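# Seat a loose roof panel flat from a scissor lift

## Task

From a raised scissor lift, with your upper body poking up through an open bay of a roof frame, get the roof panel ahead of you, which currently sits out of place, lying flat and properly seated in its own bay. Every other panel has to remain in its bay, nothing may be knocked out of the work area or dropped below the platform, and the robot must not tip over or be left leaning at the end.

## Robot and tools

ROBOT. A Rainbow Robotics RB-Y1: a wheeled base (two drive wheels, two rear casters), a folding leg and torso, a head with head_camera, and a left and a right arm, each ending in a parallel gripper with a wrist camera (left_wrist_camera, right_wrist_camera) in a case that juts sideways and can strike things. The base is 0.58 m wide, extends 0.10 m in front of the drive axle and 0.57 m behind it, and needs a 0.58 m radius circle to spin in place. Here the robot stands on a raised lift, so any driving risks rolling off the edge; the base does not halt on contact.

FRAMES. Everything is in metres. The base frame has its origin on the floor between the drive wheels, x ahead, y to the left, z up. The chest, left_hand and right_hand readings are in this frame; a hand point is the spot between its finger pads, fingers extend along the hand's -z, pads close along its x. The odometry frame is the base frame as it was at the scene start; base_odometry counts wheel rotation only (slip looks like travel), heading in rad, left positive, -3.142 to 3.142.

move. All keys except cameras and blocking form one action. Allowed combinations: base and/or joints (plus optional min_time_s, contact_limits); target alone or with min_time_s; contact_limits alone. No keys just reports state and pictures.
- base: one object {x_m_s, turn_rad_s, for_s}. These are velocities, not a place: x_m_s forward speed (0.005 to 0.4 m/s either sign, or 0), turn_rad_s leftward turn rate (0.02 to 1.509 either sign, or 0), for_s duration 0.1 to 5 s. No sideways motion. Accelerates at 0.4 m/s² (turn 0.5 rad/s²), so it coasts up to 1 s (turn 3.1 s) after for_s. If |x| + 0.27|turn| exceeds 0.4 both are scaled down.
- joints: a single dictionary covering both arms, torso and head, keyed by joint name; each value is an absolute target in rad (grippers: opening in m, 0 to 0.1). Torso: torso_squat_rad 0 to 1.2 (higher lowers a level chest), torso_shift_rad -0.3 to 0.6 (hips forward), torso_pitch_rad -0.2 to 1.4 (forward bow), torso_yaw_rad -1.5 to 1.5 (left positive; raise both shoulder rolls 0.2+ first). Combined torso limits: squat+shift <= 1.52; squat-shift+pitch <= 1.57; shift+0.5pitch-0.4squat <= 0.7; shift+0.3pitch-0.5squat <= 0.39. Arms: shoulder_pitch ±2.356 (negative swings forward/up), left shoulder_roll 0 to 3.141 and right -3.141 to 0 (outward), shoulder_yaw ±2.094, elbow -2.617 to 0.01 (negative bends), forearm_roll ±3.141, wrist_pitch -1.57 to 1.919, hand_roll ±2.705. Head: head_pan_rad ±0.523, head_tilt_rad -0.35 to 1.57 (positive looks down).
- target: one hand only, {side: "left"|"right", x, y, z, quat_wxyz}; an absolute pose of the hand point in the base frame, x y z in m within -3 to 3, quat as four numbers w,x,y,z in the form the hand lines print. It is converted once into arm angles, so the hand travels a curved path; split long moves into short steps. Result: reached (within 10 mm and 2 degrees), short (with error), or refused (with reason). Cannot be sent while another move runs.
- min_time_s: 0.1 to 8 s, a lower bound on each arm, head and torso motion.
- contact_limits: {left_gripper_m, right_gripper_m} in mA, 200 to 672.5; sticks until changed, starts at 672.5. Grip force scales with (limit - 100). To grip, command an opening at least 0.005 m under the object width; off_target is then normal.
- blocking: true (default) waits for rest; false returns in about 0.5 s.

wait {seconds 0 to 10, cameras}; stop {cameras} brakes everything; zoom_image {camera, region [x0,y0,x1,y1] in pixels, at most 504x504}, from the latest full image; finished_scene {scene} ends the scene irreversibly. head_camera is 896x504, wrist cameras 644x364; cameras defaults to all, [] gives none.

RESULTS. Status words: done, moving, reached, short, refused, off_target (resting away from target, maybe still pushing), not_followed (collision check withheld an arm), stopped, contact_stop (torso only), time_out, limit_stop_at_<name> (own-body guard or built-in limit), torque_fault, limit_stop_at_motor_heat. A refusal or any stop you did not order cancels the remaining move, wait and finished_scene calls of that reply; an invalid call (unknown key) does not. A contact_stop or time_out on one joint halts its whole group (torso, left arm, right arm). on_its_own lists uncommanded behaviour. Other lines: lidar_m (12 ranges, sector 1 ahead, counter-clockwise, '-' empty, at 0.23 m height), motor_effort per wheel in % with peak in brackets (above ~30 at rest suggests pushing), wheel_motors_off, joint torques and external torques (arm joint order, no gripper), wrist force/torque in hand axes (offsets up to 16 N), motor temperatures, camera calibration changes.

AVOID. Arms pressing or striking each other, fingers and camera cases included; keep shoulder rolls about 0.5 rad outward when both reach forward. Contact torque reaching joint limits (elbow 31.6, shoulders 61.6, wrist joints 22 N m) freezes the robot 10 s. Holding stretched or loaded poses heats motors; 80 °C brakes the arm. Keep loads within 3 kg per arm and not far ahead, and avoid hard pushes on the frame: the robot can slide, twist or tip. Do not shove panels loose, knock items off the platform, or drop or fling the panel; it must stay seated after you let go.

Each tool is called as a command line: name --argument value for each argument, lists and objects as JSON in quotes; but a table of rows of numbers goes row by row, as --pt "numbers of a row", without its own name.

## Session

move --cameras '["head_camera", "left_wrist_camera", "right_wrist_camera"]'

Scene clock: 0.00 s.
Joint torques (N m): no reading
External joint torques (N m): no reading
Motor temperatures (°C): left_arm=[35 34 32 38 42 40 36] | right_arm=[32 39 35 39 37 35 36]
Wrist force (N): no reading
Wrist torque (N m): no reading
Wrist force, peak (N): no reading
base_odometry: x=+0.000 y=+0.000 heading=+0.000
lidar_m: 2.74 1.11 0.60 0.82 0.68 1.17 2.72 0.99 0.66 0.68 0.59 0.98
base_status: not commanded
joint_positions: torso_squat_rad=+0.350 torso_shift_rad=+0.000 torso_pitch_rad=+0.000 torso_yaw_rad=+0.000 left_shoulder_pitch_rad=-0.416 left_shoulder_roll_rad=+1.816 left_shoulder_yaw_rad=+0.562 left_elbow_rad=-2.568 left_forearm_roll_rad=-1.523 left_wrist_pitch_rad=-1.474 left_hand_roll_rad=-0.343 left_gripper_m=+0.101 right_shoulder_pitch_rad=-0.449 right_shoulder_roll_rad=-1.810 right_shoulder_yaw_rad=-0.532 right_elbow_rad=-2.568 right_forearm_roll_rad=+1.524 right_wrist_pitch_rad=-1.481 right_hand_roll_rad=+0.342 right_gripper_m=+0.099 head_pan_rad=+0.000 head_tilt_rad=+0.400
joint_status: not commanded
wheel_motors_off: 0
motor_effort: left_wheel=+0 right_wheel=+1
chest: x=-0.2280 y=-0.0003 z=+1.2475 quat_wxyz=(+1.000, +0.000, +0.000, +0.000) (m; base frame)
left_hand: x=+0.0753 y=+0.2497 z=+1.3732 quat_wxyz=(-0.626, +0.330, +0.330, -0.625) (m; base frame)
right_hand: x=+0.0753 y=-0.2503 z=+1.3727 quat_wxyz=(-0.625, -0.330, +0.330, +0.626) (m; base frame)
pictures: head_camera, left_wrist_camera, right_wrist_camera
camera_calibration:
left_wrist_camera: T_world_to_cam=[[-0.0208517, 0.999669, 0.015099, -0.27076], [0.100818, -0.0129228, 0.994821, -1.34281], [0.994686, 0.0222659, -0.100515, 0.13298], [0, 0, 0, 1]] pos_world=[-0.00253994, 0.250356, 1.35331]
right_wrist_camera: T_world_to_cam=[[0.0146418, 0.999755, -0.0166087, 0.274887], [0.139161, 0.0144114, 0.990165, -1.33314], [0.990162, -0.0168091, -0.138916, 0.187463], [0, 0, 0, 1]] pos_world=[-0.00412251, -0.252456, 1.35063]

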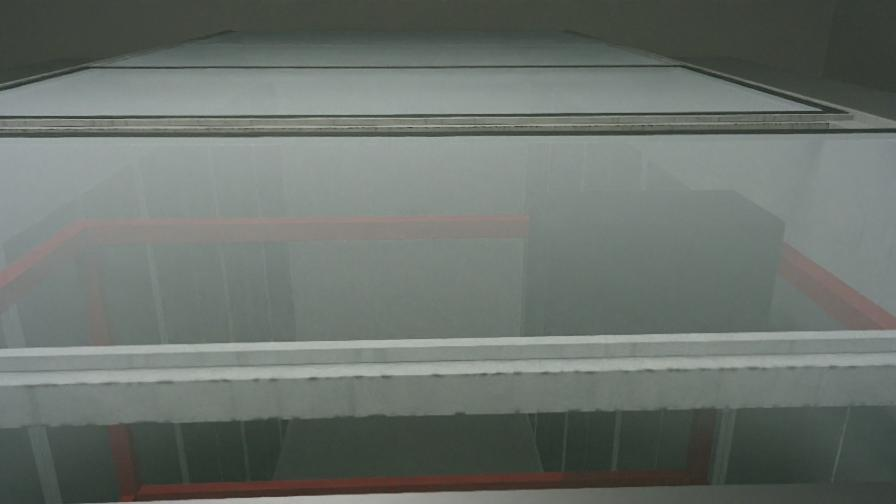

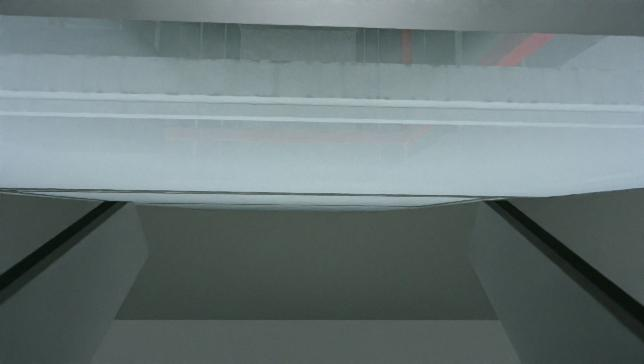

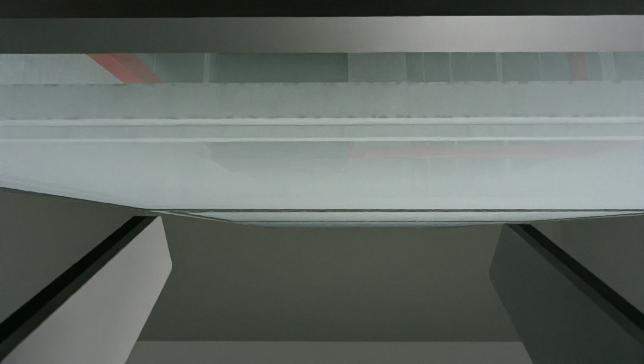

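move --joints '{"head_tilt_rad": 0.6}' --cameras '["head_camera"]'

zoom_image --camera "head_camera" --region '[0, 150, 448, 402]'

zoom_image --camera "head_camera" --region '[448, 150, 896, 402]'

move --joints '{"head_pan_rad": 0.523, "head_tilt_rad": 0.4}' --cameras '["head_camera"]'

move --joints '{"head_pan_rad": -0.523, "head_tilt_rad": 0.4}' --cameras '["head_camera"]'

Scene clock: 1.00 s.
Joint torques (N m): left_arm=[-5.89 8.58 4.99 6.51 -1.57 0.58 -0.18] | right_arm=[-4.27 -9.59 -7.03 6.44 1.12 0.69 0.03]
External joint torques (N m): left_arm=[-0.03 -1.26 -0.71 -0.5 0.04 0.09 -0.17] | right_arm=[0.92 -0.17 -2.04 0.16 -0.18 0.22 0.03]
Motor temperatures (°C): left_arm=[35 34 32 38 42 40 36] | right_arm=[32 39 35 39 37 35 36]
Wrist force (N): left_arm=[-1.6 -6.7 -6.4] | right_arm=[4.9 -3.1 3.1]
Wrist torque (N m): left_arm=[1.38 0.12 0.15] | right_arm=[0.42 0.28 0.13]
Wrist force, peak (N): left_arm=[-1.2 -6.6 -6.7] | right_arm=[5.2 -3.3 3.4]
move: done
base_odometry: x=+0.000 y=+0.000 heading=+0.000
lidar_m: 2.75 1.12 0.59 0.82 0.68 1.18 2.75 1.00 0.66 0.68 0.59 0.99
base_status: not commanded
joint_positions: torso_squat_rad=+0.350 torso_shift_rad=+0.000 torso_pitch_rad=+0.000 torso_yaw_rad=+0.000 left_shoulder_pitch_rad=-0.416 left_shoulder_roll_rad=+1.816 left_shoulder_yaw_rad=+0.562 left_elbow_rad=-2.568 left_forearm_roll_rad=-1.523 left_wrist_pitch_rad=-1.474 left_hand_roll_rad=-0.343 left_gripper_m=+0.101 right_shoulder_pitch_rad=-0.449 right_shoulder_roll_rad=-1.810 right_shoulder_yaw_rad=-0.532 right_elbow_rad=-2.568 right_forearm_roll_rad=+1.524 right_wrist_pitch_rad=-1.481 right_hand_roll_rad=+0.342 right_gripper_m=+0.099 head_pan_rad=+0.000 head_tilt_rad=+0.600
joint_status: all done
wheel_motors_off: 0
motor_effort: left_wheel=+0(1) right_wheel=+1(4)
chest: x=-0.2280 y=-0.0003 z=+1.2475 quat_wxyz=(+1.000, +0.000, +0.000, +0.000) (m; base frame)
left_hand: x=+0.0753 y=+0.2497 z=+1.3732 quat_wxyz=(-0.626, +0.330, +0.330, -0.625) (m; base frame)
right_hand: x=+0.0753 y=-0.2503 z=+1.3727 quat_wxyz=(-0.625, -0.330, +0.330, +0.626) (m; base frame)
pictures: head_camera
camera_calibration:
head_camera: T_world_to_cam=[[-0.0414074, -0.998963, 0.018926, -0.040095], [-0.527726, 0.00578208, -0.849395, 1.17802], [0.848405, -0.045159, -0.527418, 0.876415], [0, 0, 0, 1]] pos_world=[-0.123543, -0.00728678, 1.4636]

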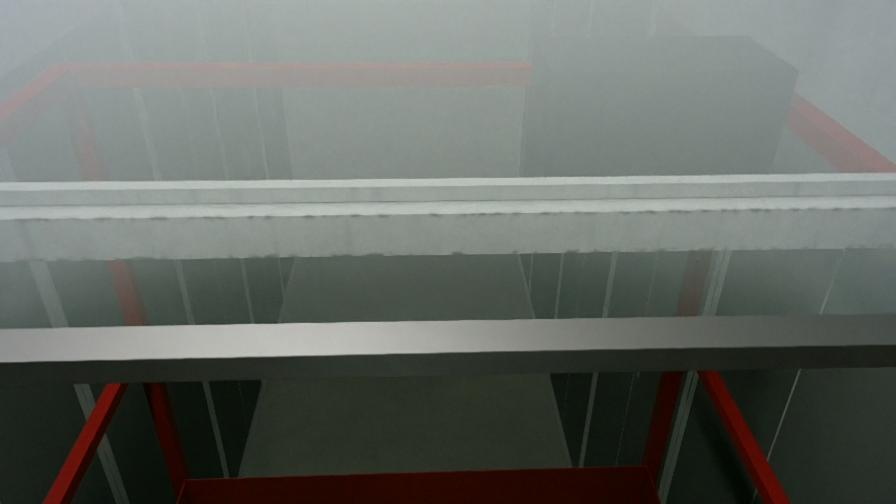

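Scaled by 1.125 from the camera's 896x504 image, which has a finer 1280x720 frame.

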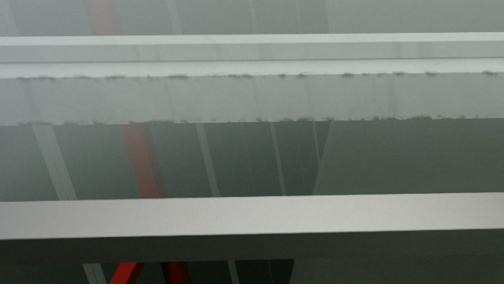

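Scaled by 1.125 from the camera's 896x504 image, which has a finer 1280x720 frame.

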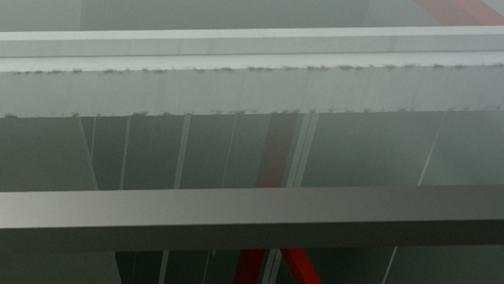

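Scene clock: 2.03 s.
Joint torques (N m): left_arm=[-6.05 8.75 4.86 6.42 -1.66 0.49 -0.21] | right_arm=[-4.77 -9.52 -6.11 6.55 1.2 0.63 0.18]
External joint torques (N m): left_arm=[-0.18 -1.09 -0.83 -0.59 -0.05 0 -0.19] | right_arm=[0.42 -0.1 -1.12 0.27 -0.09 0.16 0.17]
Motor temperatures (°C): left_arm=[35 34 32 38 42 40 36] | right_arm=[32 39 35 39 37 35 36]
Wrist force (N): left_arm=[-1.6 -6.1 -6.6] | right_arm=[4.9 -3.2 3.2]
Wrist torque (N m): left_arm=[1.30 0.09 0.16] | right_arm=[0.43 0.28 0.14]
Wrist force, peak (N): left_arm=[-1.5 -6.8 -6.7] | right_arm=[5.4 -3.1 3.2]
move: done
base_odometry: x=+0.000 y=+0.000 heading=+0.000
lidar_m: 2.77 1.11 0.59 0.82 0.67 1.17 2.74 0.99 0.65 0.69 0.59 0.99
base_status: not commanded
joint_positions: torso_squat_rad=+0.350 torso_shift_rad=+0.000 torso_pitch_rad=+0.000 torso_yaw_rad=+0.000 left_shoulder_pitch_rad=-0.416 left_shoulder_roll_rad=+1.816 left_shoulder_yaw_rad=+0.562 left_elbow_rad=-2.568 left_forearm_roll_rad=-1.523 left_wrist_pitch_rad=-1.474 left_hand_roll_rad=-0.343 left_gripper_m=+0.101 right_shoulder_pitch_rad=-0.449 right_shoulder_roll_rad=-1.810 right_shoulder_yaw_rad=-0.532 right_elbow_rad=-2.568 right_forearm_roll_rad=+1.524 right_wrist_pitch_rad=-1.481 right_hand_roll_rad=+0.342 right_gripper_m=+0.099 head_pan_rad=+0.523 head_tilt_rad=+0.400
joint_status: all done
wheel_motors_off: 0
motor_effort: left_wheel=+0(1) right_wheel=+2(4)
chest: x=-0.2280 y=-0.0003 z=+1.2475 quat_wxyz=(+1.000, +0.000, +0.000, +0.000) (m; base frame)
left_hand: x=+0.0753 y=+0.2497 z=+1.3732 quat_wxyz=(-0.626, +0.330, +0.330, -0.625) (m; base frame)
right_hand: x=+0.0753 y=-0.2503 z=+1.3727 quat_wxyz=(-0.625, -0.330, +0.330, +0.626) (m; base frame)
pictures: head_camera
camera_calibration:
head_camera: T_world_to_cam=[[0.460458, -0.887621, 0.0103962, 0.0756552], [-0.304521, -0.168951, -0.937402, 1.3513], [0.833814, 0.428468, -0.348094, 0.613934], [0, 0, 0, 1]] pos_world=[-0.135244, 0.0324051, 1.47963]

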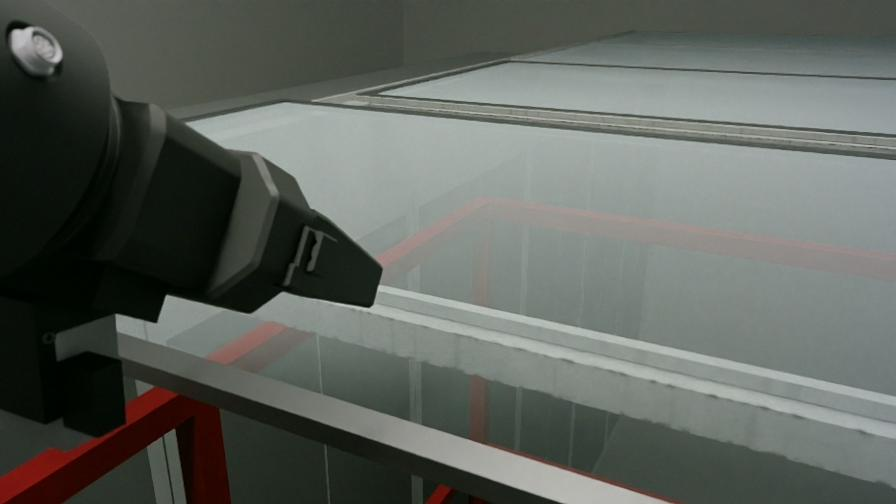

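Scene clock: 3.40 s.
Joint torques (N m): left_arm=[-5.84 8.55 5.11 6.67 -1.6 0.41 -0.09] | right_arm=[-4.57 -9.78 -6.54 6.47 1.16 0.62 0.03]
External joint torques (N m): left_arm=[0.03 -1.29 -0.59 -0.33 0.01 -0.08 -0.07] | right_arm=[0.62 -0.36 -1.55 0.19 -0.13 0.15 0.02]
Motor temperatures (°C): left_arm=[35 34 32 38 42 40 36] | right_arm=[32 39 35 39 37 35 36]
Wrist force (N): left_arm=[-1.6 -6.5 -6.3] | right_arm=[5.1 -3.2 3.1]
Wrist torque (N m): left_arm=[1.34 0.08 0.15] | right_arm=[0.44 0.31 0.13]
Wrist force, peak (N): left_arm=[-1.3 -6.6 -6.9] | right_arm=[5.1 -3.4 3.1]
move: done
base_odometry: x=+0.000 y=+0.000 heading=+0.000
lidar_m: 2.76 1.12 0.60 0.81 0.69 1.17 2.73 1.00 0.67 0.69 0.60 0.99
base_status: not commanded
joint_positions: torso_squat_rad=+0.350 torso_shift_rad=+0.000 torso_pitch_rad=+0.000 torso_yaw_rad=+0.000 left_shoulder_pitch_rad=-0.416 left_shoulder_roll_rad=+1.816 left_shoulder_yaw_rad=+0.562 left_elbow_rad=-2.568 left_forearm_roll_rad=-1.523 left_wrist_pitch_rad=-1.474 left_hand_roll_rad=-0.343 left_gripper_m=+0.101 right_shoulder_pitch_rad=-0.449 right_shoulder_roll_rad=-1.810 right_shoulder_yaw_rad=-0.532 right_elbow_rad=-2.568 right_forearm_roll_rad=+1.524 right_wrist_pitch_rad=-1.481 right_hand_roll_rad=+0.342 right_gripper_m=+0.099 head_pan_rad=-0.523 head_tilt_rad=+0.400
joint_status: all done
wheel_motors_off: 0
motor_effort: left_wheel=+0(1) right_wheel=+2(3)
chest: x=-0.2280 y=-0.0003 z=+1.2475 quat_wxyz=(+1.000, +0.000, +0.000, +0.000) (m; base frame)
left_hand: x=+0.0753 y=+0.2497 z=+1.3732 quat_wxyz=(-0.626, +0.330, +0.330, -0.625) (m; base frame)
right_hand: x=+0.0753 y=-0.2503 z=+1.3727 quat_wxyz=(-0.625, -0.330, +0.330, +0.626) (m; base frame)
pictures: head_camera
camera_calibration:
head_camera: T_world_to_cam=[[-0.537061, -0.843479, 0.0103947, -0.129767], [-0.299298, 0.179019, -0.937216, 1.35227], [0.788661, -0.506453, -0.348596, 0.60503], [0, 0, 0, 1]] pos_world=[-0.142125, -0.0451195, 1.47963]

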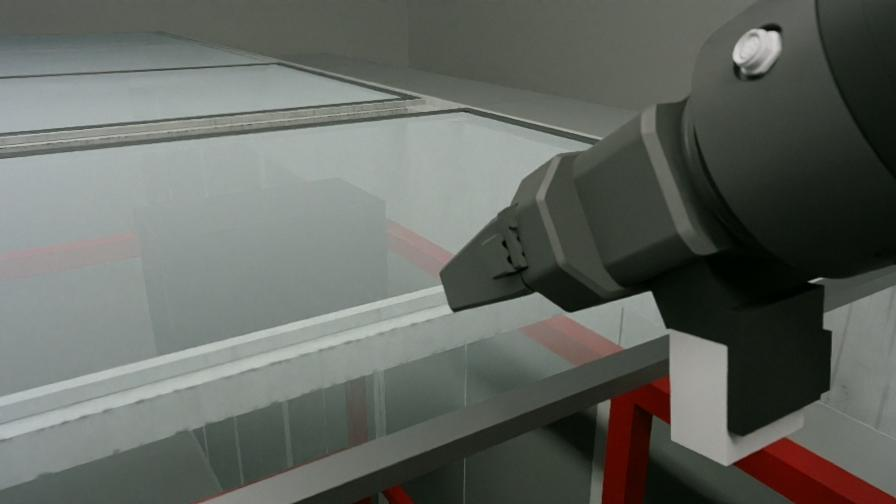

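move --joints '{"torso_squat_rad": 0.0, "torso_yaw_rad": 1.0, "head_pan_rad": 0.523, "head_tilt_rad": 0.5}'

zoom_image --camera "head_camera" --region '[500, 50, 800, 219]'

Scene clock: 9.27 s.
Joint torques (N m): left_arm=[-5.94 8.63 4.8 6.58 -1.6 0.5 -0.06] | right_arm=[-4.8 -9.69 -6.49 6.48 1.27 0.59 0.24]
External joint torques (N m): left_arm=[-0.08 -1.21 -0.9 -0.43 0.01 0.01 -0.05] | right_arm=[0.39 -0.27 -1.51 0.19 -0.03 0.12 0.24]
Motor temperatures (°C): left_arm=[35 34 32 38 42 40 36] | right_arm=[32 39 35 39 37 35 36]
Wrist force (N): left_arm=[-1.4 -6.7 -6.5] | right_arm=[5.1 -2.9 3.4]
Wrist torque (N m): left_arm=[1.37 0.12 0.15] | right_arm=[0.40 0.31 0.12]
Wrist force, peak (N): left_arm=[-1.7 -6.6 -7.0] | right_arm=[5.3 -3.4 3.5]
move: done
base_odometry: x=+0.000 y=+0.000 heading=+0.000
lidar_m: 2.74 1.12 0.59 0.82 0.68 1.16 2.72 0.99 0.66 0.68 0.59 0.99
base_status: not commanded
joint_positions: torso_squat_rad=+0.000 torso_shift_rad=+0.000 torso_pitch_rad=+0.000 torso_yaw_rad=+1.000 left_shoulder_pitch_rad=-0.416 left_shoulder_roll_rad=+1.816 left_shoulder_yaw_rad=+0.562 left_elbow_rad=-2.568 left_forearm_roll_rad=-1.523 left_wrist_pitch_rad=-1.474 left_hand_roll_rad=-0.343 left_gripper_m=+0.101 right_shoulder_pitch_rad=-0.449 right_shoulder_roll_rad=-1.810 right_shoulder_yaw_rad=-0.532 right_elbow_rad=-2.568 right_forearm_roll_rad=+1.524 right_wrist_pitch_rad=-1.481 right_hand_roll_rad=+0.342 right_gripper_m=+0.099 head_pan_rad=+0.523 head_tilt_rad=+0.500
joint_status: all done
wheel_motors_off: 0
motor_effort: left_wheel=+0(1) right_wheel=+0(3)
chest: x=-0.2278 y=-0.0003 z=+1.2899 quat_wxyz=(+0.878, +0.000, +0.000, +0.479) (m; base frame)
left_hand: x=-0.2743 y=+0.3899 z=+1.4157 quat_wxyz=(-0.249, +0.131, +0.448, -0.849) (m; base frame)
right_hand: x=+0.1464 y=+0.1198 z=+1.4152 quat_wxyz=(-0.849, -0.448, +0.131, +0.249) (m; base frame)
pictures: head_camera, left_wrist_camera, right_wrist_camera
camera_calibration:
head_camera: T_world_to_cam=[[0.995758, -0.090776, 0.0149914, 0.190424], [-0.0264929, -0.438934, -0.898128, 1.39754], [0.0881087, 0.893922, -0.439478, 0.595813], [0, 0, 0, 1]] pos_world=[-0.205088, 0.0981017, 1.51416]
left_wrist_camera: T_world_to_cam=[[-0.852493, 0.522521, 0.0150877, -0.460996], [0.0651739, 0.0776051, 0.994852, -1.39318], [0.51866, 0.849087, -0.100212, 0.0284513], [0, 0, 0, 1]] pos_world=[-0.316954, 0.32484, 1.39581]
right_wrist_camera: T_world_to_cam=[[-0.833366, 0.552471, -0.0166268, 0.0822329], [0.0628751, 0.124644, 0.990207, -1.39257], [0.549133, 0.82416, -0.13861, 0.092583], [0, 0, 0, 1]] pos_world=[0.105248, 0.0518406, 1.39313]

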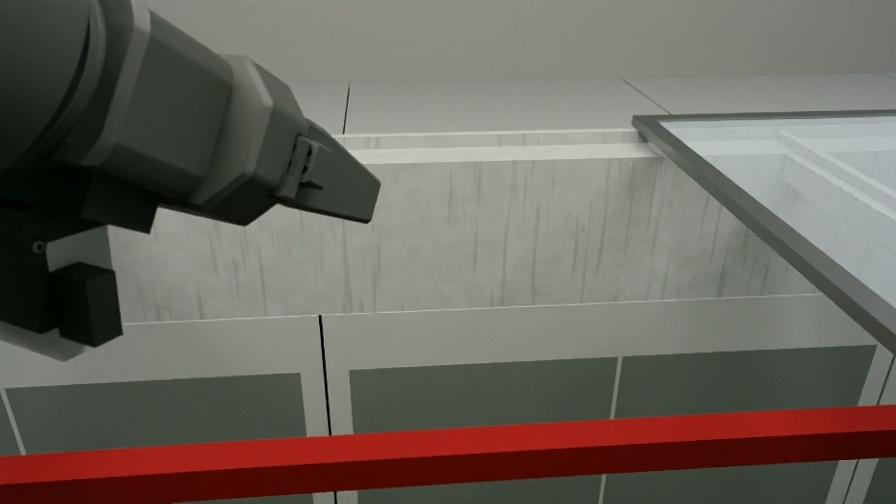

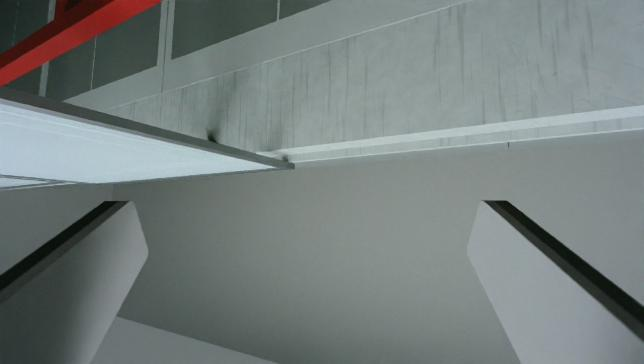

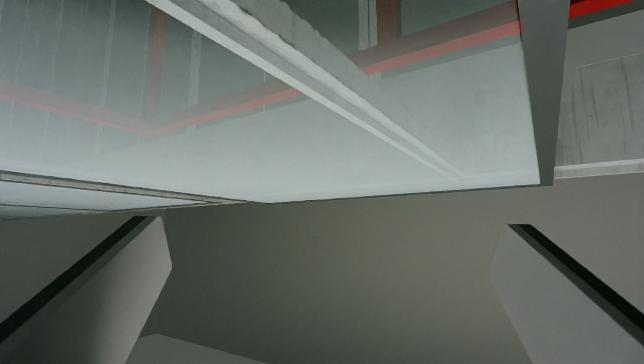

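Scaled by 1.680 from the camera's 896x504 image, which has a finer 1280x720 frame.

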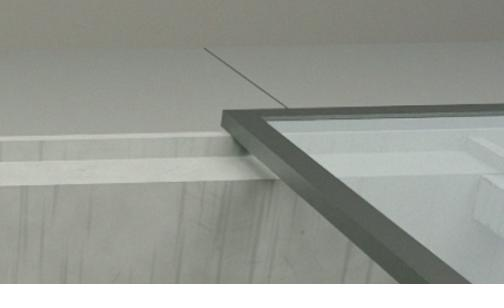

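move --joints '{"torso_yaw_rad": -1.0, "head_pan_rad": -0.523, "head_tilt_rad": 0.5}'

zoom_image --camera "head_camera" --region '[96, 50, 396, 219]'

zoom_image --camera "right_wrist_camera" --region '[244, 80, 444, 200]'

Scene clock: 14.20 s.
Joint torques (N m): left_arm=[-5.97 8.57 4.94 6.54 -1.59 0.54 -0.2] | right_arm=[-4.98 -9.48 -6.52 6.29 1.31 0.48 0.13]
External joint torques (N m): left_arm=[-0.1 -1.28 -0.76 -0.46 0.02 0.05 -0.19] | right_arm=[0.21 -0.05 -1.52 0.01 0.01 0.01 0.12]
Motor temperatures (°C): left_arm=[35 34 32 39 42 40 36] | right_arm=[32 39 35 39 37 35 36]
Wrist force (N): left_arm=[-1.6 -6.2 -6.3] | right_arm=[4.9 -2.9 3.3]
Wrist torque (N m): left_arm=[1.30 0.10 0.16] | right_arm=[0.40 0.28 0.13]
Wrist force, peak (N): left_arm=[-1.6 -6.8 -7.0] | right_arm=[5.4 -2.9 3.5]
move: done
base_odometry: x=+0.000 y=+0.000 heading=+0.000
lidar_m: 2.75 1.12 0.60 0.82 0.68 1.16 2.73 1.00 0.66 0.68 0.60 0.99
base_status: not commanded
joint_positions: torso_squat_rad=+0.000 torso_shift_rad=+0.000 torso_pitch_rad=+0.000 torso_yaw_rad=-1.000 left_shoulder_pitch_rad=-0.416 left_shoulder_roll_rad=+1.816 left_shoulder_yaw_rad=+0.562 left_elbow_rad=-2.568 left_forearm_roll_rad=-1.523 left_wrist_pitch_rad=-1.474 left_hand_roll_rad=-0.343 left_gripper_m=+0.101 right_shoulder_pitch_rad=-0.449 right_shoulder_roll_rad=-1.810 right_shoulder_yaw_rad=-0.532 right_elbow_rad=-2.568 right_forearm_roll_rad=+1.524 right_wrist_pitch_rad=-1.481 right_hand_roll_rad=+0.342 right_gripper_m=+0.099 head_pan_rad=-0.523 head_tilt_rad=+0.500
joint_status: all done
wheel_motors_off: 0
motor_effort: left_wheel=-1(1) right_wheel=-1(5)
chest: x=-0.2280 y=-0.0003 z=+1.2899 quat_wxyz=(+0.878, +0.000, +0.000, -0.479) (m; base frame)
left_hand: x=+0.1462 y=-0.1205 z=+1.4154 quat_wxyz=(-0.849, +0.447, +0.131, -0.249) (m; base frame)
right_hand: x=-0.2745 y=-0.3906 z=+1.4151 quat_wxyz=(-0.249, -0.131, +0.447, +0.849) (m; base frame)
pictures: head_camera, left_wrist_camera, right_wrist_camera
camera_calibration:
head_camera: T_world_to_cam=[[-0.999869, -0.00508197, 0.0153497, -0.242869], [-0.0160186, 0.440541, -0.89759, 1.39936], [-0.00220064, -0.897718, -0.440565, 0.577157], [0, 0, 0, 1]] pos_world=[-0.219151, -0.0995875, 1.51406]
left_wrist_camera: T_world_to_cam=[[0.829969, 0.557614, 0.0147899, -0.0771854], [0.0441814, -0.0921456, 0.994765, -1.39797], [0.556057, -0.82497, -0.101114, 0.0378302], [0, 0, 0, 1]] pos_world=[0.10479, -0.054568, 1.39561]
right_wrist_camera: T_world_to_cam=[[0.849211, 0.527782, -0.0169412, 0.46611], [0.0878456, -0.109564, 0.99009, -1.38678], [0.520695, -0.842284, -0.139407, 0.0867999], [0, 0, 0, 1]] pos_world=[-0.3192, -0.324836, 1.39303]

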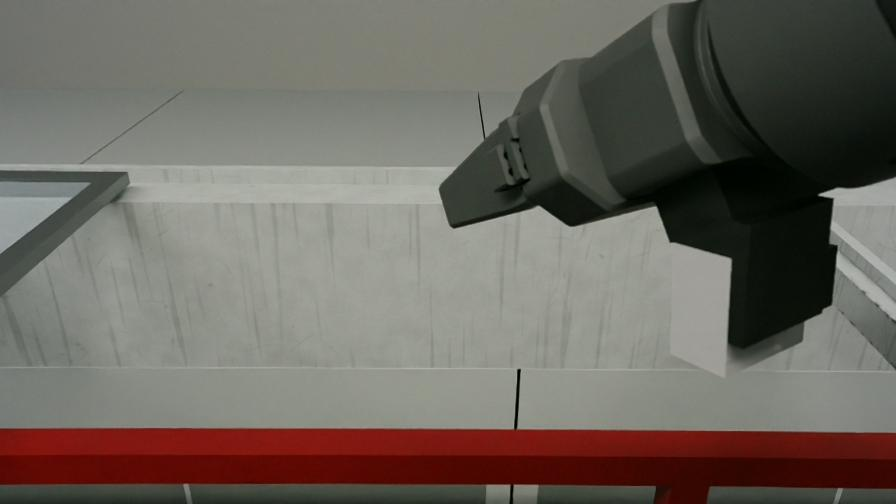

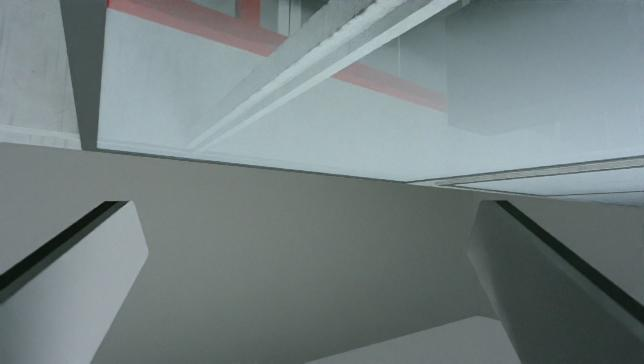

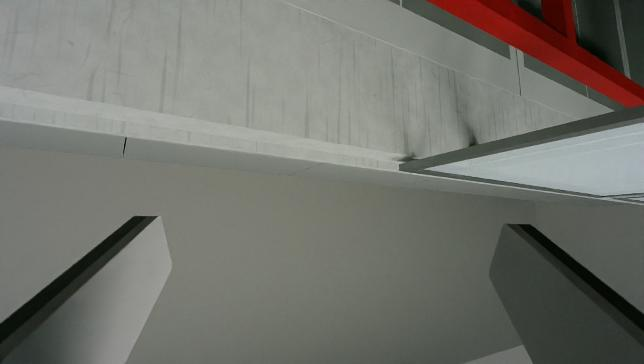

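Scaled by 1.680 from the camera's 896x504 image, which has a finer 1280x720 frame.

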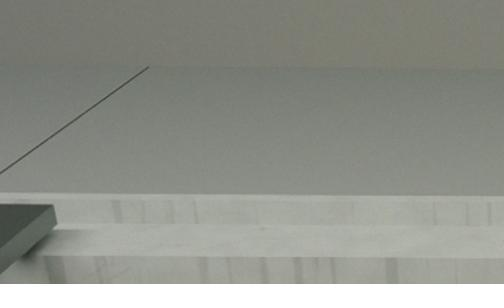

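Scaled by 2.520 from the camera's 644x364 image, which has a finer 1265x715 frame.

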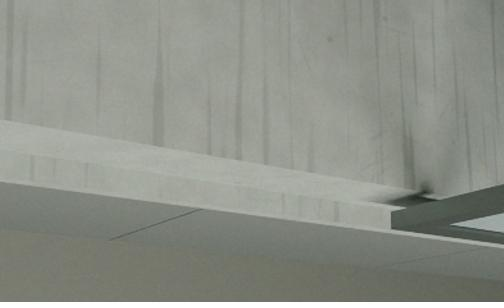

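move --joints '{"torso_yaw_rad": 0.35, "head_pan_rad": 0.0, "head_tilt_rad": 0.5, "left_shoulder_pitch_rad": 0.733, "left_shoulder_roll_rad": 3.12, "left_shoulder_yaw_rad": -0.192, "left_elbow_rad": -0.3, "left_forearm_roll_rad": -2.685, "left_wrist_pitch_rad": 1.195, "left_hand_roll_rad": -1.783, "right_shoulder_pitch_rad": 0.733, "right_shoulder_roll_rad": -3.12, "right_shoulder_yaw_rad": 0.192, "right_elbow_rad": -0.3, "right_forearm_roll_rad": 2.685, "right_wrist_pitch_rad": 1.195, "right_hand_roll_rad": 1.783}'

zoom_image --camera "left_wrist_camera" --region '[0, 0, 322, 182]'

zoom_image --camera "left_wrist_camera" --region '[322, 0, 644, 182]'

Scene clock: 19.80 s.
Joint torques (N m): left_arm=[-20.45 -1.11 -1.46 8.1 0.42 -2.24 -0.02] | right_arm=[-18.63 2.62 0.85 7.79 -0.42 -1.98 -0.05]
External joint torques (N m): left_arm=[-0.61 0.84 -1.21 -0.02 -0.01 -0.49 -0.03] | right_arm=[-0.4 0.97 0.5 0.54 -0.23 -0.42 -0.04]
Motor temperatures (°C): left_arm=[35 35 32 39 42 40 36] | right_arm=[32 39 35 39 37 35 36]
Wrist force (N): left_arm=[-1.5 -16.5 -6.1] | right_arm=[4.8 6.7 3.8]
Wrist torque (N m): left_arm=[1.89 0.08 0.14] | right_arm=[-0.11 0.35 0.12]
Wrist force, peak (N): left_arm=[-1.8 -17.8 -7.0] | right_arm=[5.7 7.6 2.7]
move: done
base_odometry: x=+0.000 y=+0.000 heading=+0.000
lidar_m: 2.75 1.11 0.59 0.82 0.68 1.17 2.73 0.98 0.65 0.69 0.59 0.98
base_status: not commanded
joint_positions: torso_squat_rad=+0.000 torso_shift_rad=+0.000 torso_pitch_rad=+0.000 torso_yaw_rad=+0.350 left_shoulder_pitch_rad=+0.733 left_shoulder_roll_rad=+3.120 left_shoulder_yaw_rad=-0.192 left_elbow_rad=-0.300 left_forearm_roll_rad=-2.685 left_wrist_pitch_rad=+1.195 left_hand_roll_rad=-1.783 left_gripper_m=+0.101 right_shoulder_pitch_rad=+0.733 right_shoulder_roll_rad=-3.120 right_shoulder_yaw_rad=+0.192 right_elbow_rad=-0.300 right_forearm_roll_rad=+2.685 right_wrist_pitch_rad=+1.195 right_hand_roll_rad=+1.783 right_gripper_m=+0.099 head_pan_rad=+0.000 head_tilt_rad=+0.500
joint_status: all done
wheel_motors_off: 0
motor_effort: left_wheel=+0(2) right_wheel=+0(5)
chest: x=-0.2280 y=-0.0002 z=+1.2899 quat_wxyz=(+0.985, +0.000, +0.000, +0.174) (m; base frame)
left_hand: x=+0.2079 y=+0.4873 z=+1.6089 quat_wxyz=(-0.727, -0.391, +0.275, +0.494) (m; base frame)
right_hand: x=+0.4196 y=-0.0923 z=+1.6082 quat_wxyz=(-0.513, +0.273, +0.392, -0.713) (m; base frame)
pictures: head_camera, left_wrist_camera, right_wrist_camera
camera_calibration:
head_camera: T_world_to_cam=[[0.302109, -0.953158, 0.0148306, 0.0436369], [-0.415422, -0.145641, -0.897894, 1.30994], [0.857995, 0.265101, -0.439962, 0.76964], [0, 0, 0, 1]] pos_world=[-0.12935, 0.0283425, 1.51416]
left_wrist_camera: T_world_to_cam=[[0.341843, -0.939377, 0.0267166, 0.34161], [-0.821094, -0.312386, -0.477724, 1.11906], [0.457109, 0.14137, -0.878104, 1.32425], [0, 0, 0, 1]] pos_world=[0.196749, 0.48327, 1.6883]
right_wrist_camera: T_world_to_cam=[[0.344324, -0.938622, -0.0207417, -0.194808], [-0.810921, -0.2862, -0.510388, 1.16757], [0.473125, 0.192559, -0.859694, 1.2773], [0, 0, 0, 1]] pos_world=[0.409565, -0.0946465, 1.68996]

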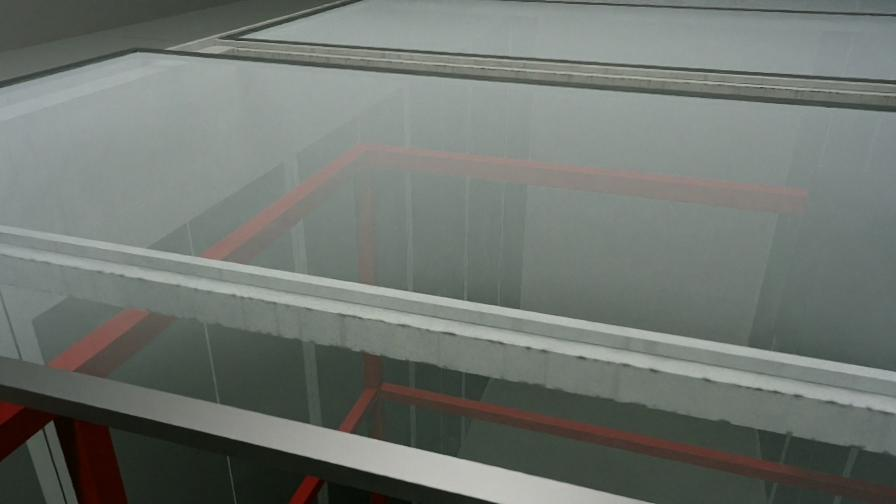

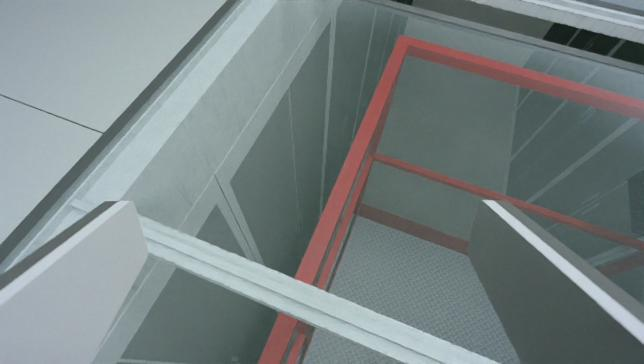

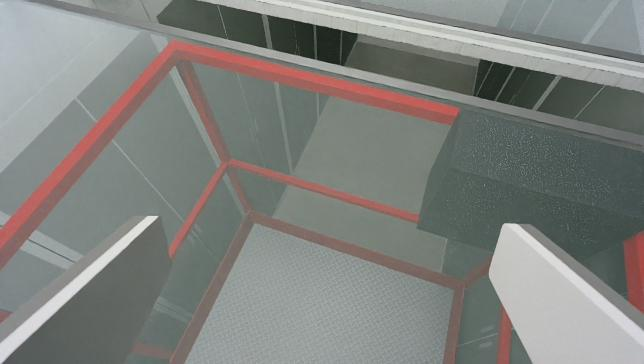

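Scaled by 1.565 from the camera's 644x364 image, which has a finer 1265x715 frame.

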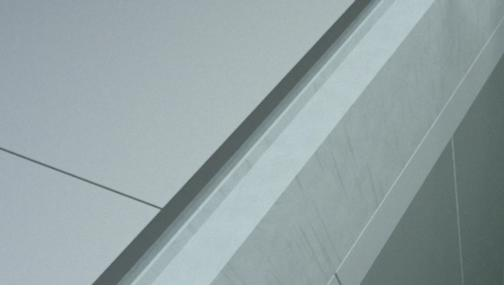

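Scaled by 1.565 from the camera's 644x364 image, which has a finer 1265x715 frame.

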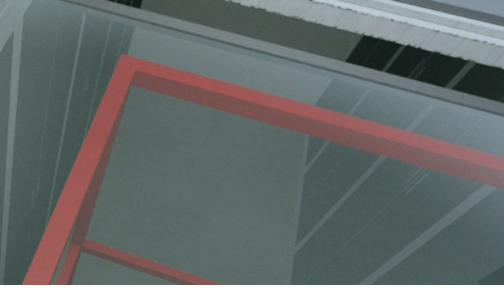

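zoom_image --camera "left_wrist_camera" --region '[60, 60, 220, 150]'

zoom_image --camera "left_wrist_camera" --region '[0, 150, 160, 240]'

zoom_image --camera "left_wrist_camera" --region '[180, 0, 340, 90]'

zoom_image --camera "left_wrist_camera" --region '[430, 0, 590, 90]'

zoom_image --camera "right_wrist_camera" --region '[120, 0, 380, 146]'

zoom_image --camera "right_wrist_camera" --region '[384, 0, 644, 146]'

Scaled by 3.150 from the camera's 644x364 image, which has a finer 1265x715 frame.

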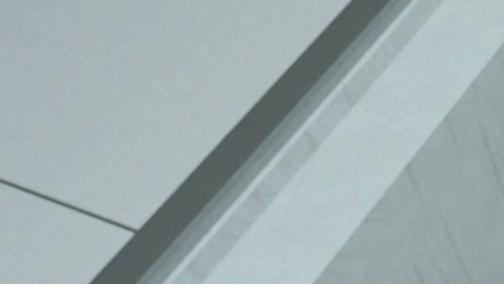

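Scaled by 3.150 from the camera's 644x364 image, which has a finer 1265x715 frame.

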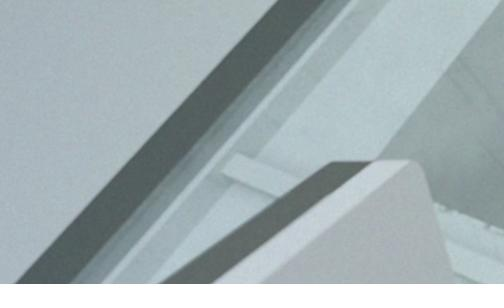

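Scaled by 3.150 from the camera's 644x364 image, which has a finer 1265x715 frame.

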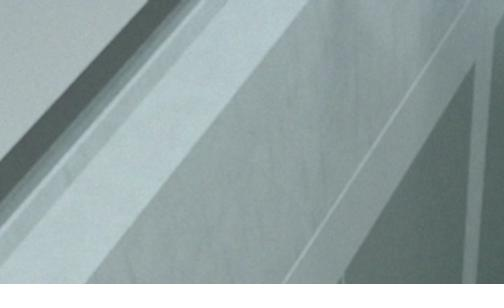

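Scaled by 3.150 from the camera's 644x364 image, which has a finer 1265x715 frame.

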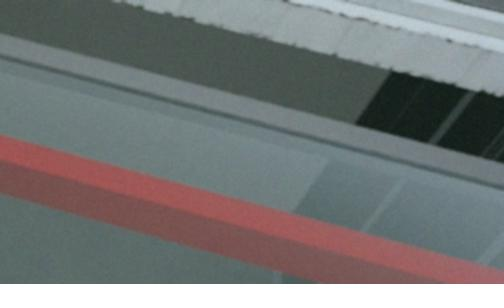

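Scaled by 1.938 from the camera's 644x364 image, which has a finer 1265x715 frame.

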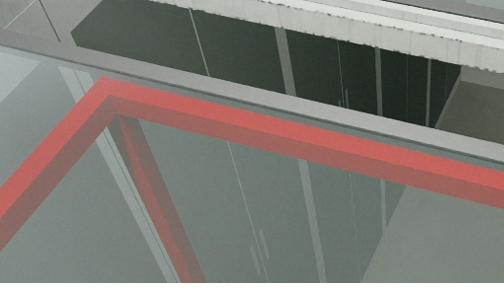

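Scaled by 1.938 from the camera's 644x364 image, which has a finer 1265x715 frame.

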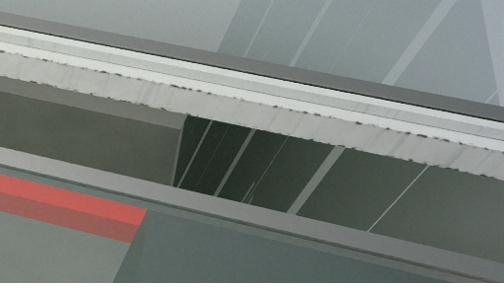

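zoom_image --camera "right_wrist_camera" --region '[440, 30, 600, 120]'

zoom_image --camera "right_wrist_camera" --region '[160, 0, 320, 90]'

move --joints '{"torso_yaw_rad": -0.35}'

zoom_image --camera "right_wrist_camera" --region '[484, 60, 644, 150]'

zoom_image --camera "right_wrist_camera" --region '[304, 0, 464, 90]'

zoom_image --camera "left_wrist_camera" --region '[60, 30, 220, 120]'

zoom_image --camera "left_wrist_camera" --region '[320, 0, 480, 90]'

Scaled by 3.150 from the camera's 644x364 image, which has a finer 1265x715 frame.

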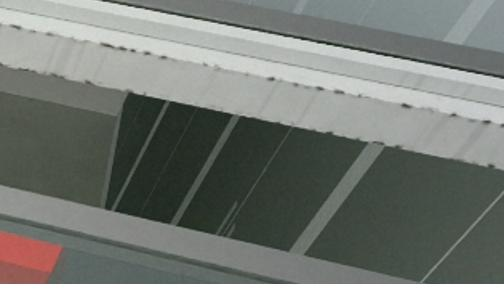

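Scaled by 3.150 from the camera's 644x364 image, which has a finer 1265x715 frame.

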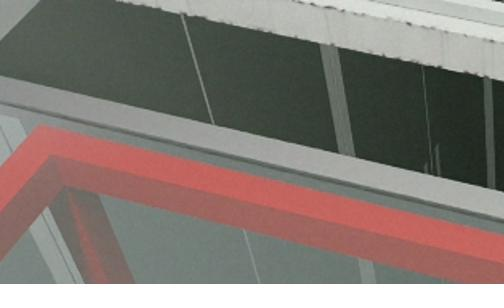

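Scene clock: 23.93 s.
Joint torques (N m): left_arm=[-20.32 -1.73 -1.01 8.11 0.4 -1.84 0.1] | right_arm=[-18.19 1.36 0.95 7.64 -0.27 -1.74 -0.1]
External joint torques (N m): left_arm=[-0.47 0.25 -0.75 -0.01 -0.03 -0.09 0.08] | right_arm=[0.05 -0.27 0.6 0.38 -0.08 -0.18 -0.09]
Motor temperatures (°C): left_arm=[35 34 32 39 42 40 36] | right_arm=[32 39 35 39 37 35 36]
Wrist force (N): left_arm=[-1.3 -16.5 -5.9] | right_arm=[4.6 6.8 3.5]
Wrist torque (N m): left_arm=[1.91 0.11 0.13] | right_arm=[-0.11 0.33 0.13]
Wrist force, peak (N): left_arm=[-1.6 -17.0 -6.4] | right_arm=[4.9 6.9 3.7]
move: done
base_odometry: x=+0.000 y=+0.000 heading=+0.000
lidar_m: 2.75 1.12 0.58 0.81 0.68 1.16 2.73 0.99 0.65 0.68 0.60 0.99
base_status: not commanded
joint_positions: torso_squat_rad=+0.000 torso_shift_rad=+0.000 torso_pitch_rad=+0.000 torso_yaw_rad=-0.350 left_shoulder_pitch_rad=+0.733 left_shoulder_roll_rad=+3.120 left_shoulder_yaw_rad=-0.192 left_elbow_rad=-0.300 left_forearm_roll_rad=-2.685 left_wrist_pitch_rad=+1.195 left_hand_roll_rad=-1.783 left_gripper_m=+0.101 right_shoulder_pitch_rad=+0.733 right_shoulder_roll_rad=-3.120 right_shoulder_yaw_rad=+0.192 right_elbow_rad=-0.300 right_forearm_roll_rad=+2.685 right_wrist_pitch_rad=+1.195 right_hand_roll_rad=+1.783 right_gripper_m=+0.099 head_pan_rad=+0.000 head_tilt_rad=+0.500
joint_status: all done
wheel_motors_off: 0
motor_effort: left_wheel=+0(1) right_wheel=-1(3)
chest: x=-0.2280 y=-0.0003 z=+1.2899 quat_wxyz=(+0.985, +0.000, +0.000, -0.174) (m; base frame)
left_hand: x=+0.4195 y=+0.0915 z=+1.6087 quat_wxyz=(-0.513, -0.273, +0.392, +0.713) (m; base frame)
right_hand: x=+0.2079 y=-0.4883 z=+1.6080 quat_wxyz=(-0.727, +0.391, +0.275, -0.493) (m; base frame)
pictures: head_camera, left_wrist_camera, right_wrist_camera
camera_calibration:
head_camera: T_world_to_cam=[[-0.383108, -0.923587, 0.0146617, -0.112434], [-0.411835, 0.15658, -0.897705, 1.31065], [0.826813, -0.349956, -0.440352, 0.762855], [0, 0, 0, 1]] pos_world=[-0.13404, -0.0420989, 1.51416]
left_wrist_camera: T_world_to_cam=[[-0.34393, -0.938622, 0.0264663, 0.185447], [-0.829279, 0.290401, -0.477456, 1.11699], [0.440465, -0.186159, -0.878257, 1.32045], [0, 0, 0, 1]] pos_world=[0.408469, 0.0955013, 1.6881]
right_wrist_camera: T_world_to_cam=[[-0.341836, -0.939522, -0.0211147, -0.350888], [-0.804562, 0.304195, -0.510045, 1.16892], [0.485622, -0.157364, -0.859888, 1.28036], [0, 0, 0, 1]] pos_world=[0.19875, -0.483763, 1.68976]

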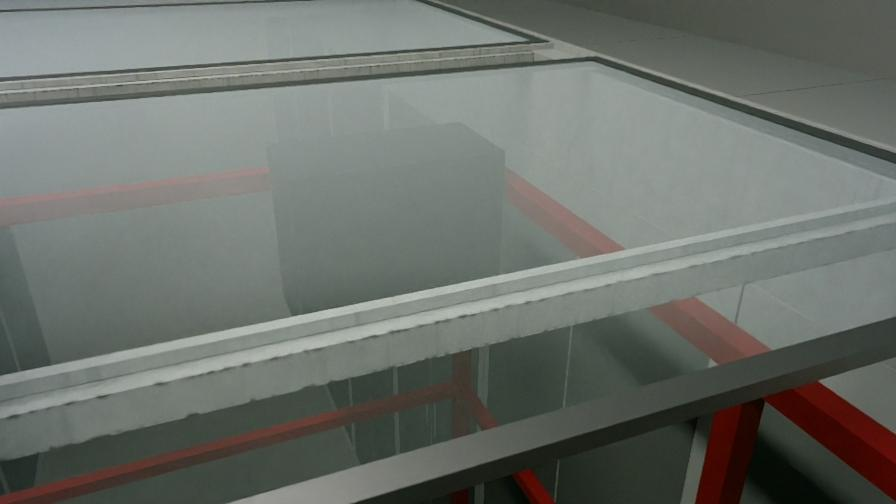

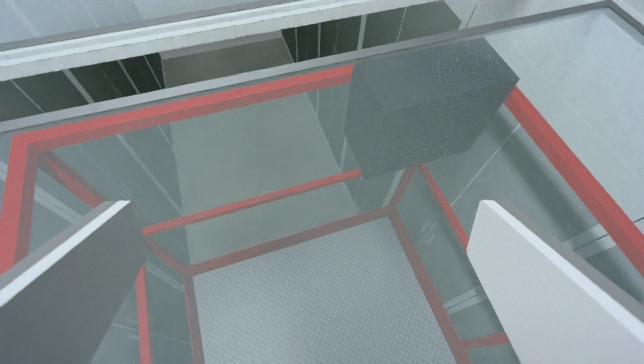

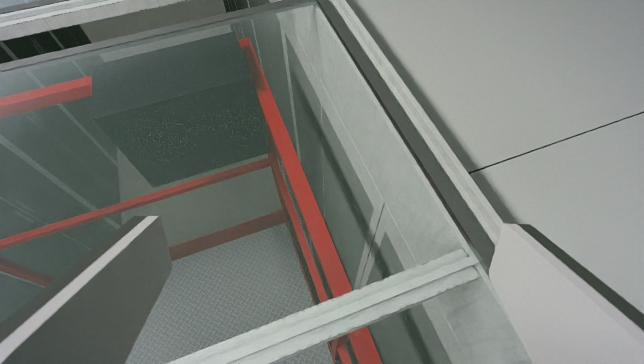

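Scaled by 3.150 from the camera's 644x364 image, which has a finer 1265x715 frame.

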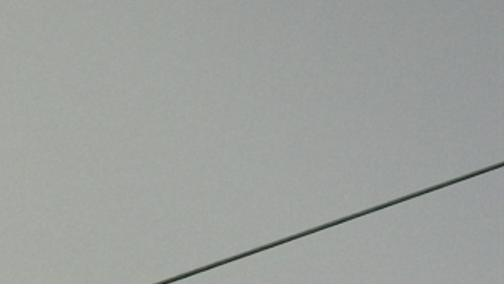

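Scaled by 3.150 from the camera's 644x364 image, which has a finer 1265x715 frame.

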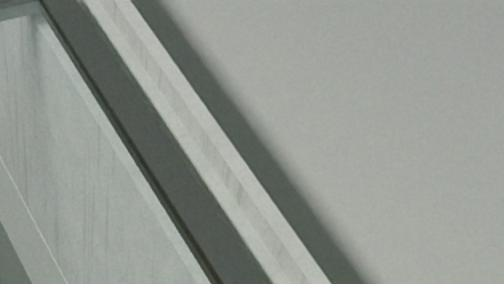

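Scaled by 3.150 from the camera's 644x364 image, which has a finer 1265x715 frame.

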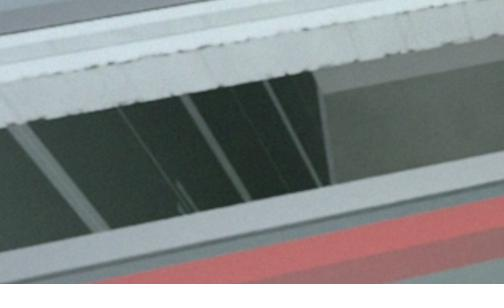

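Scaled by 3.150 from the camera's 644x364 image, which has a finer 1265x715 frame.

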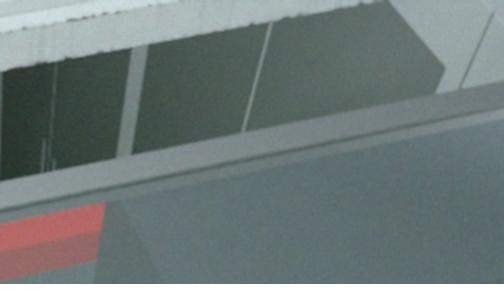

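zoom_image --camera "right_wrist_camera" --region '[320, 20, 400, 65]'

zoom_image --camera "right_wrist_camera" --region '[400, 150, 500, 206]'

zoom_image --camera "right_wrist_camera" --region '[220, 0, 380, 90]'

zoom_image --camera "right_wrist_camera" --region '[0, 0, 160, 90]'

zoom_image --camera "right_wrist_camera" --region '[400, 220, 560, 310]'

Scaled by 6.300 from the camera's 644x364 image, which has a finer 1265x715 frame.

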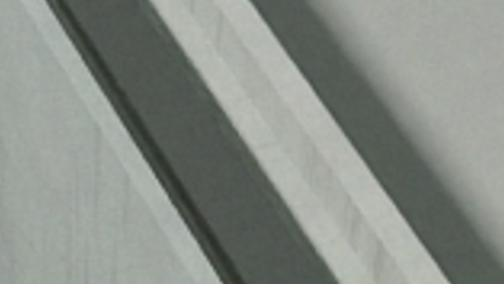

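Scaled by 5.040 from the camera's 644x364 image, which has a finer 1265x715 frame.

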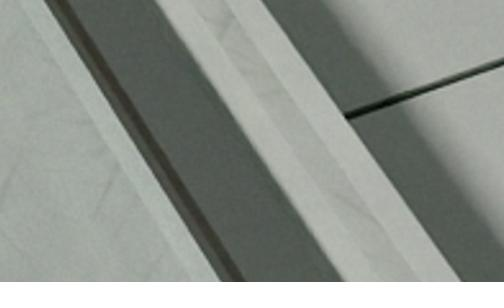

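Scaled by 3.150 from the camera's 644x364 image, which has a finer 1265x715 frame.

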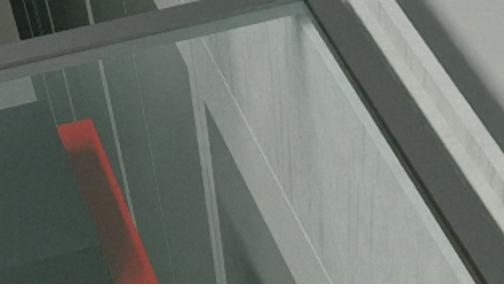

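Scaled by 3.150 from the camera's 644x364 image, which has a finer 1265x715 frame.

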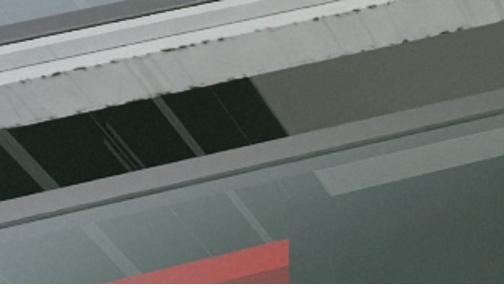

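Scaled by 3.150 from the camera's 644x364 image, which has a finer 1265x715 frame.

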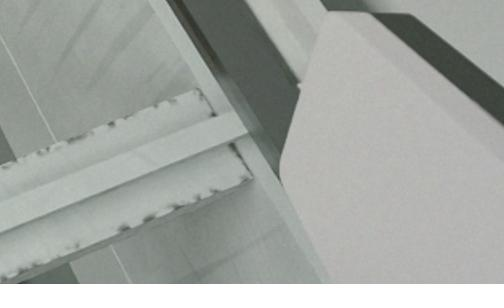

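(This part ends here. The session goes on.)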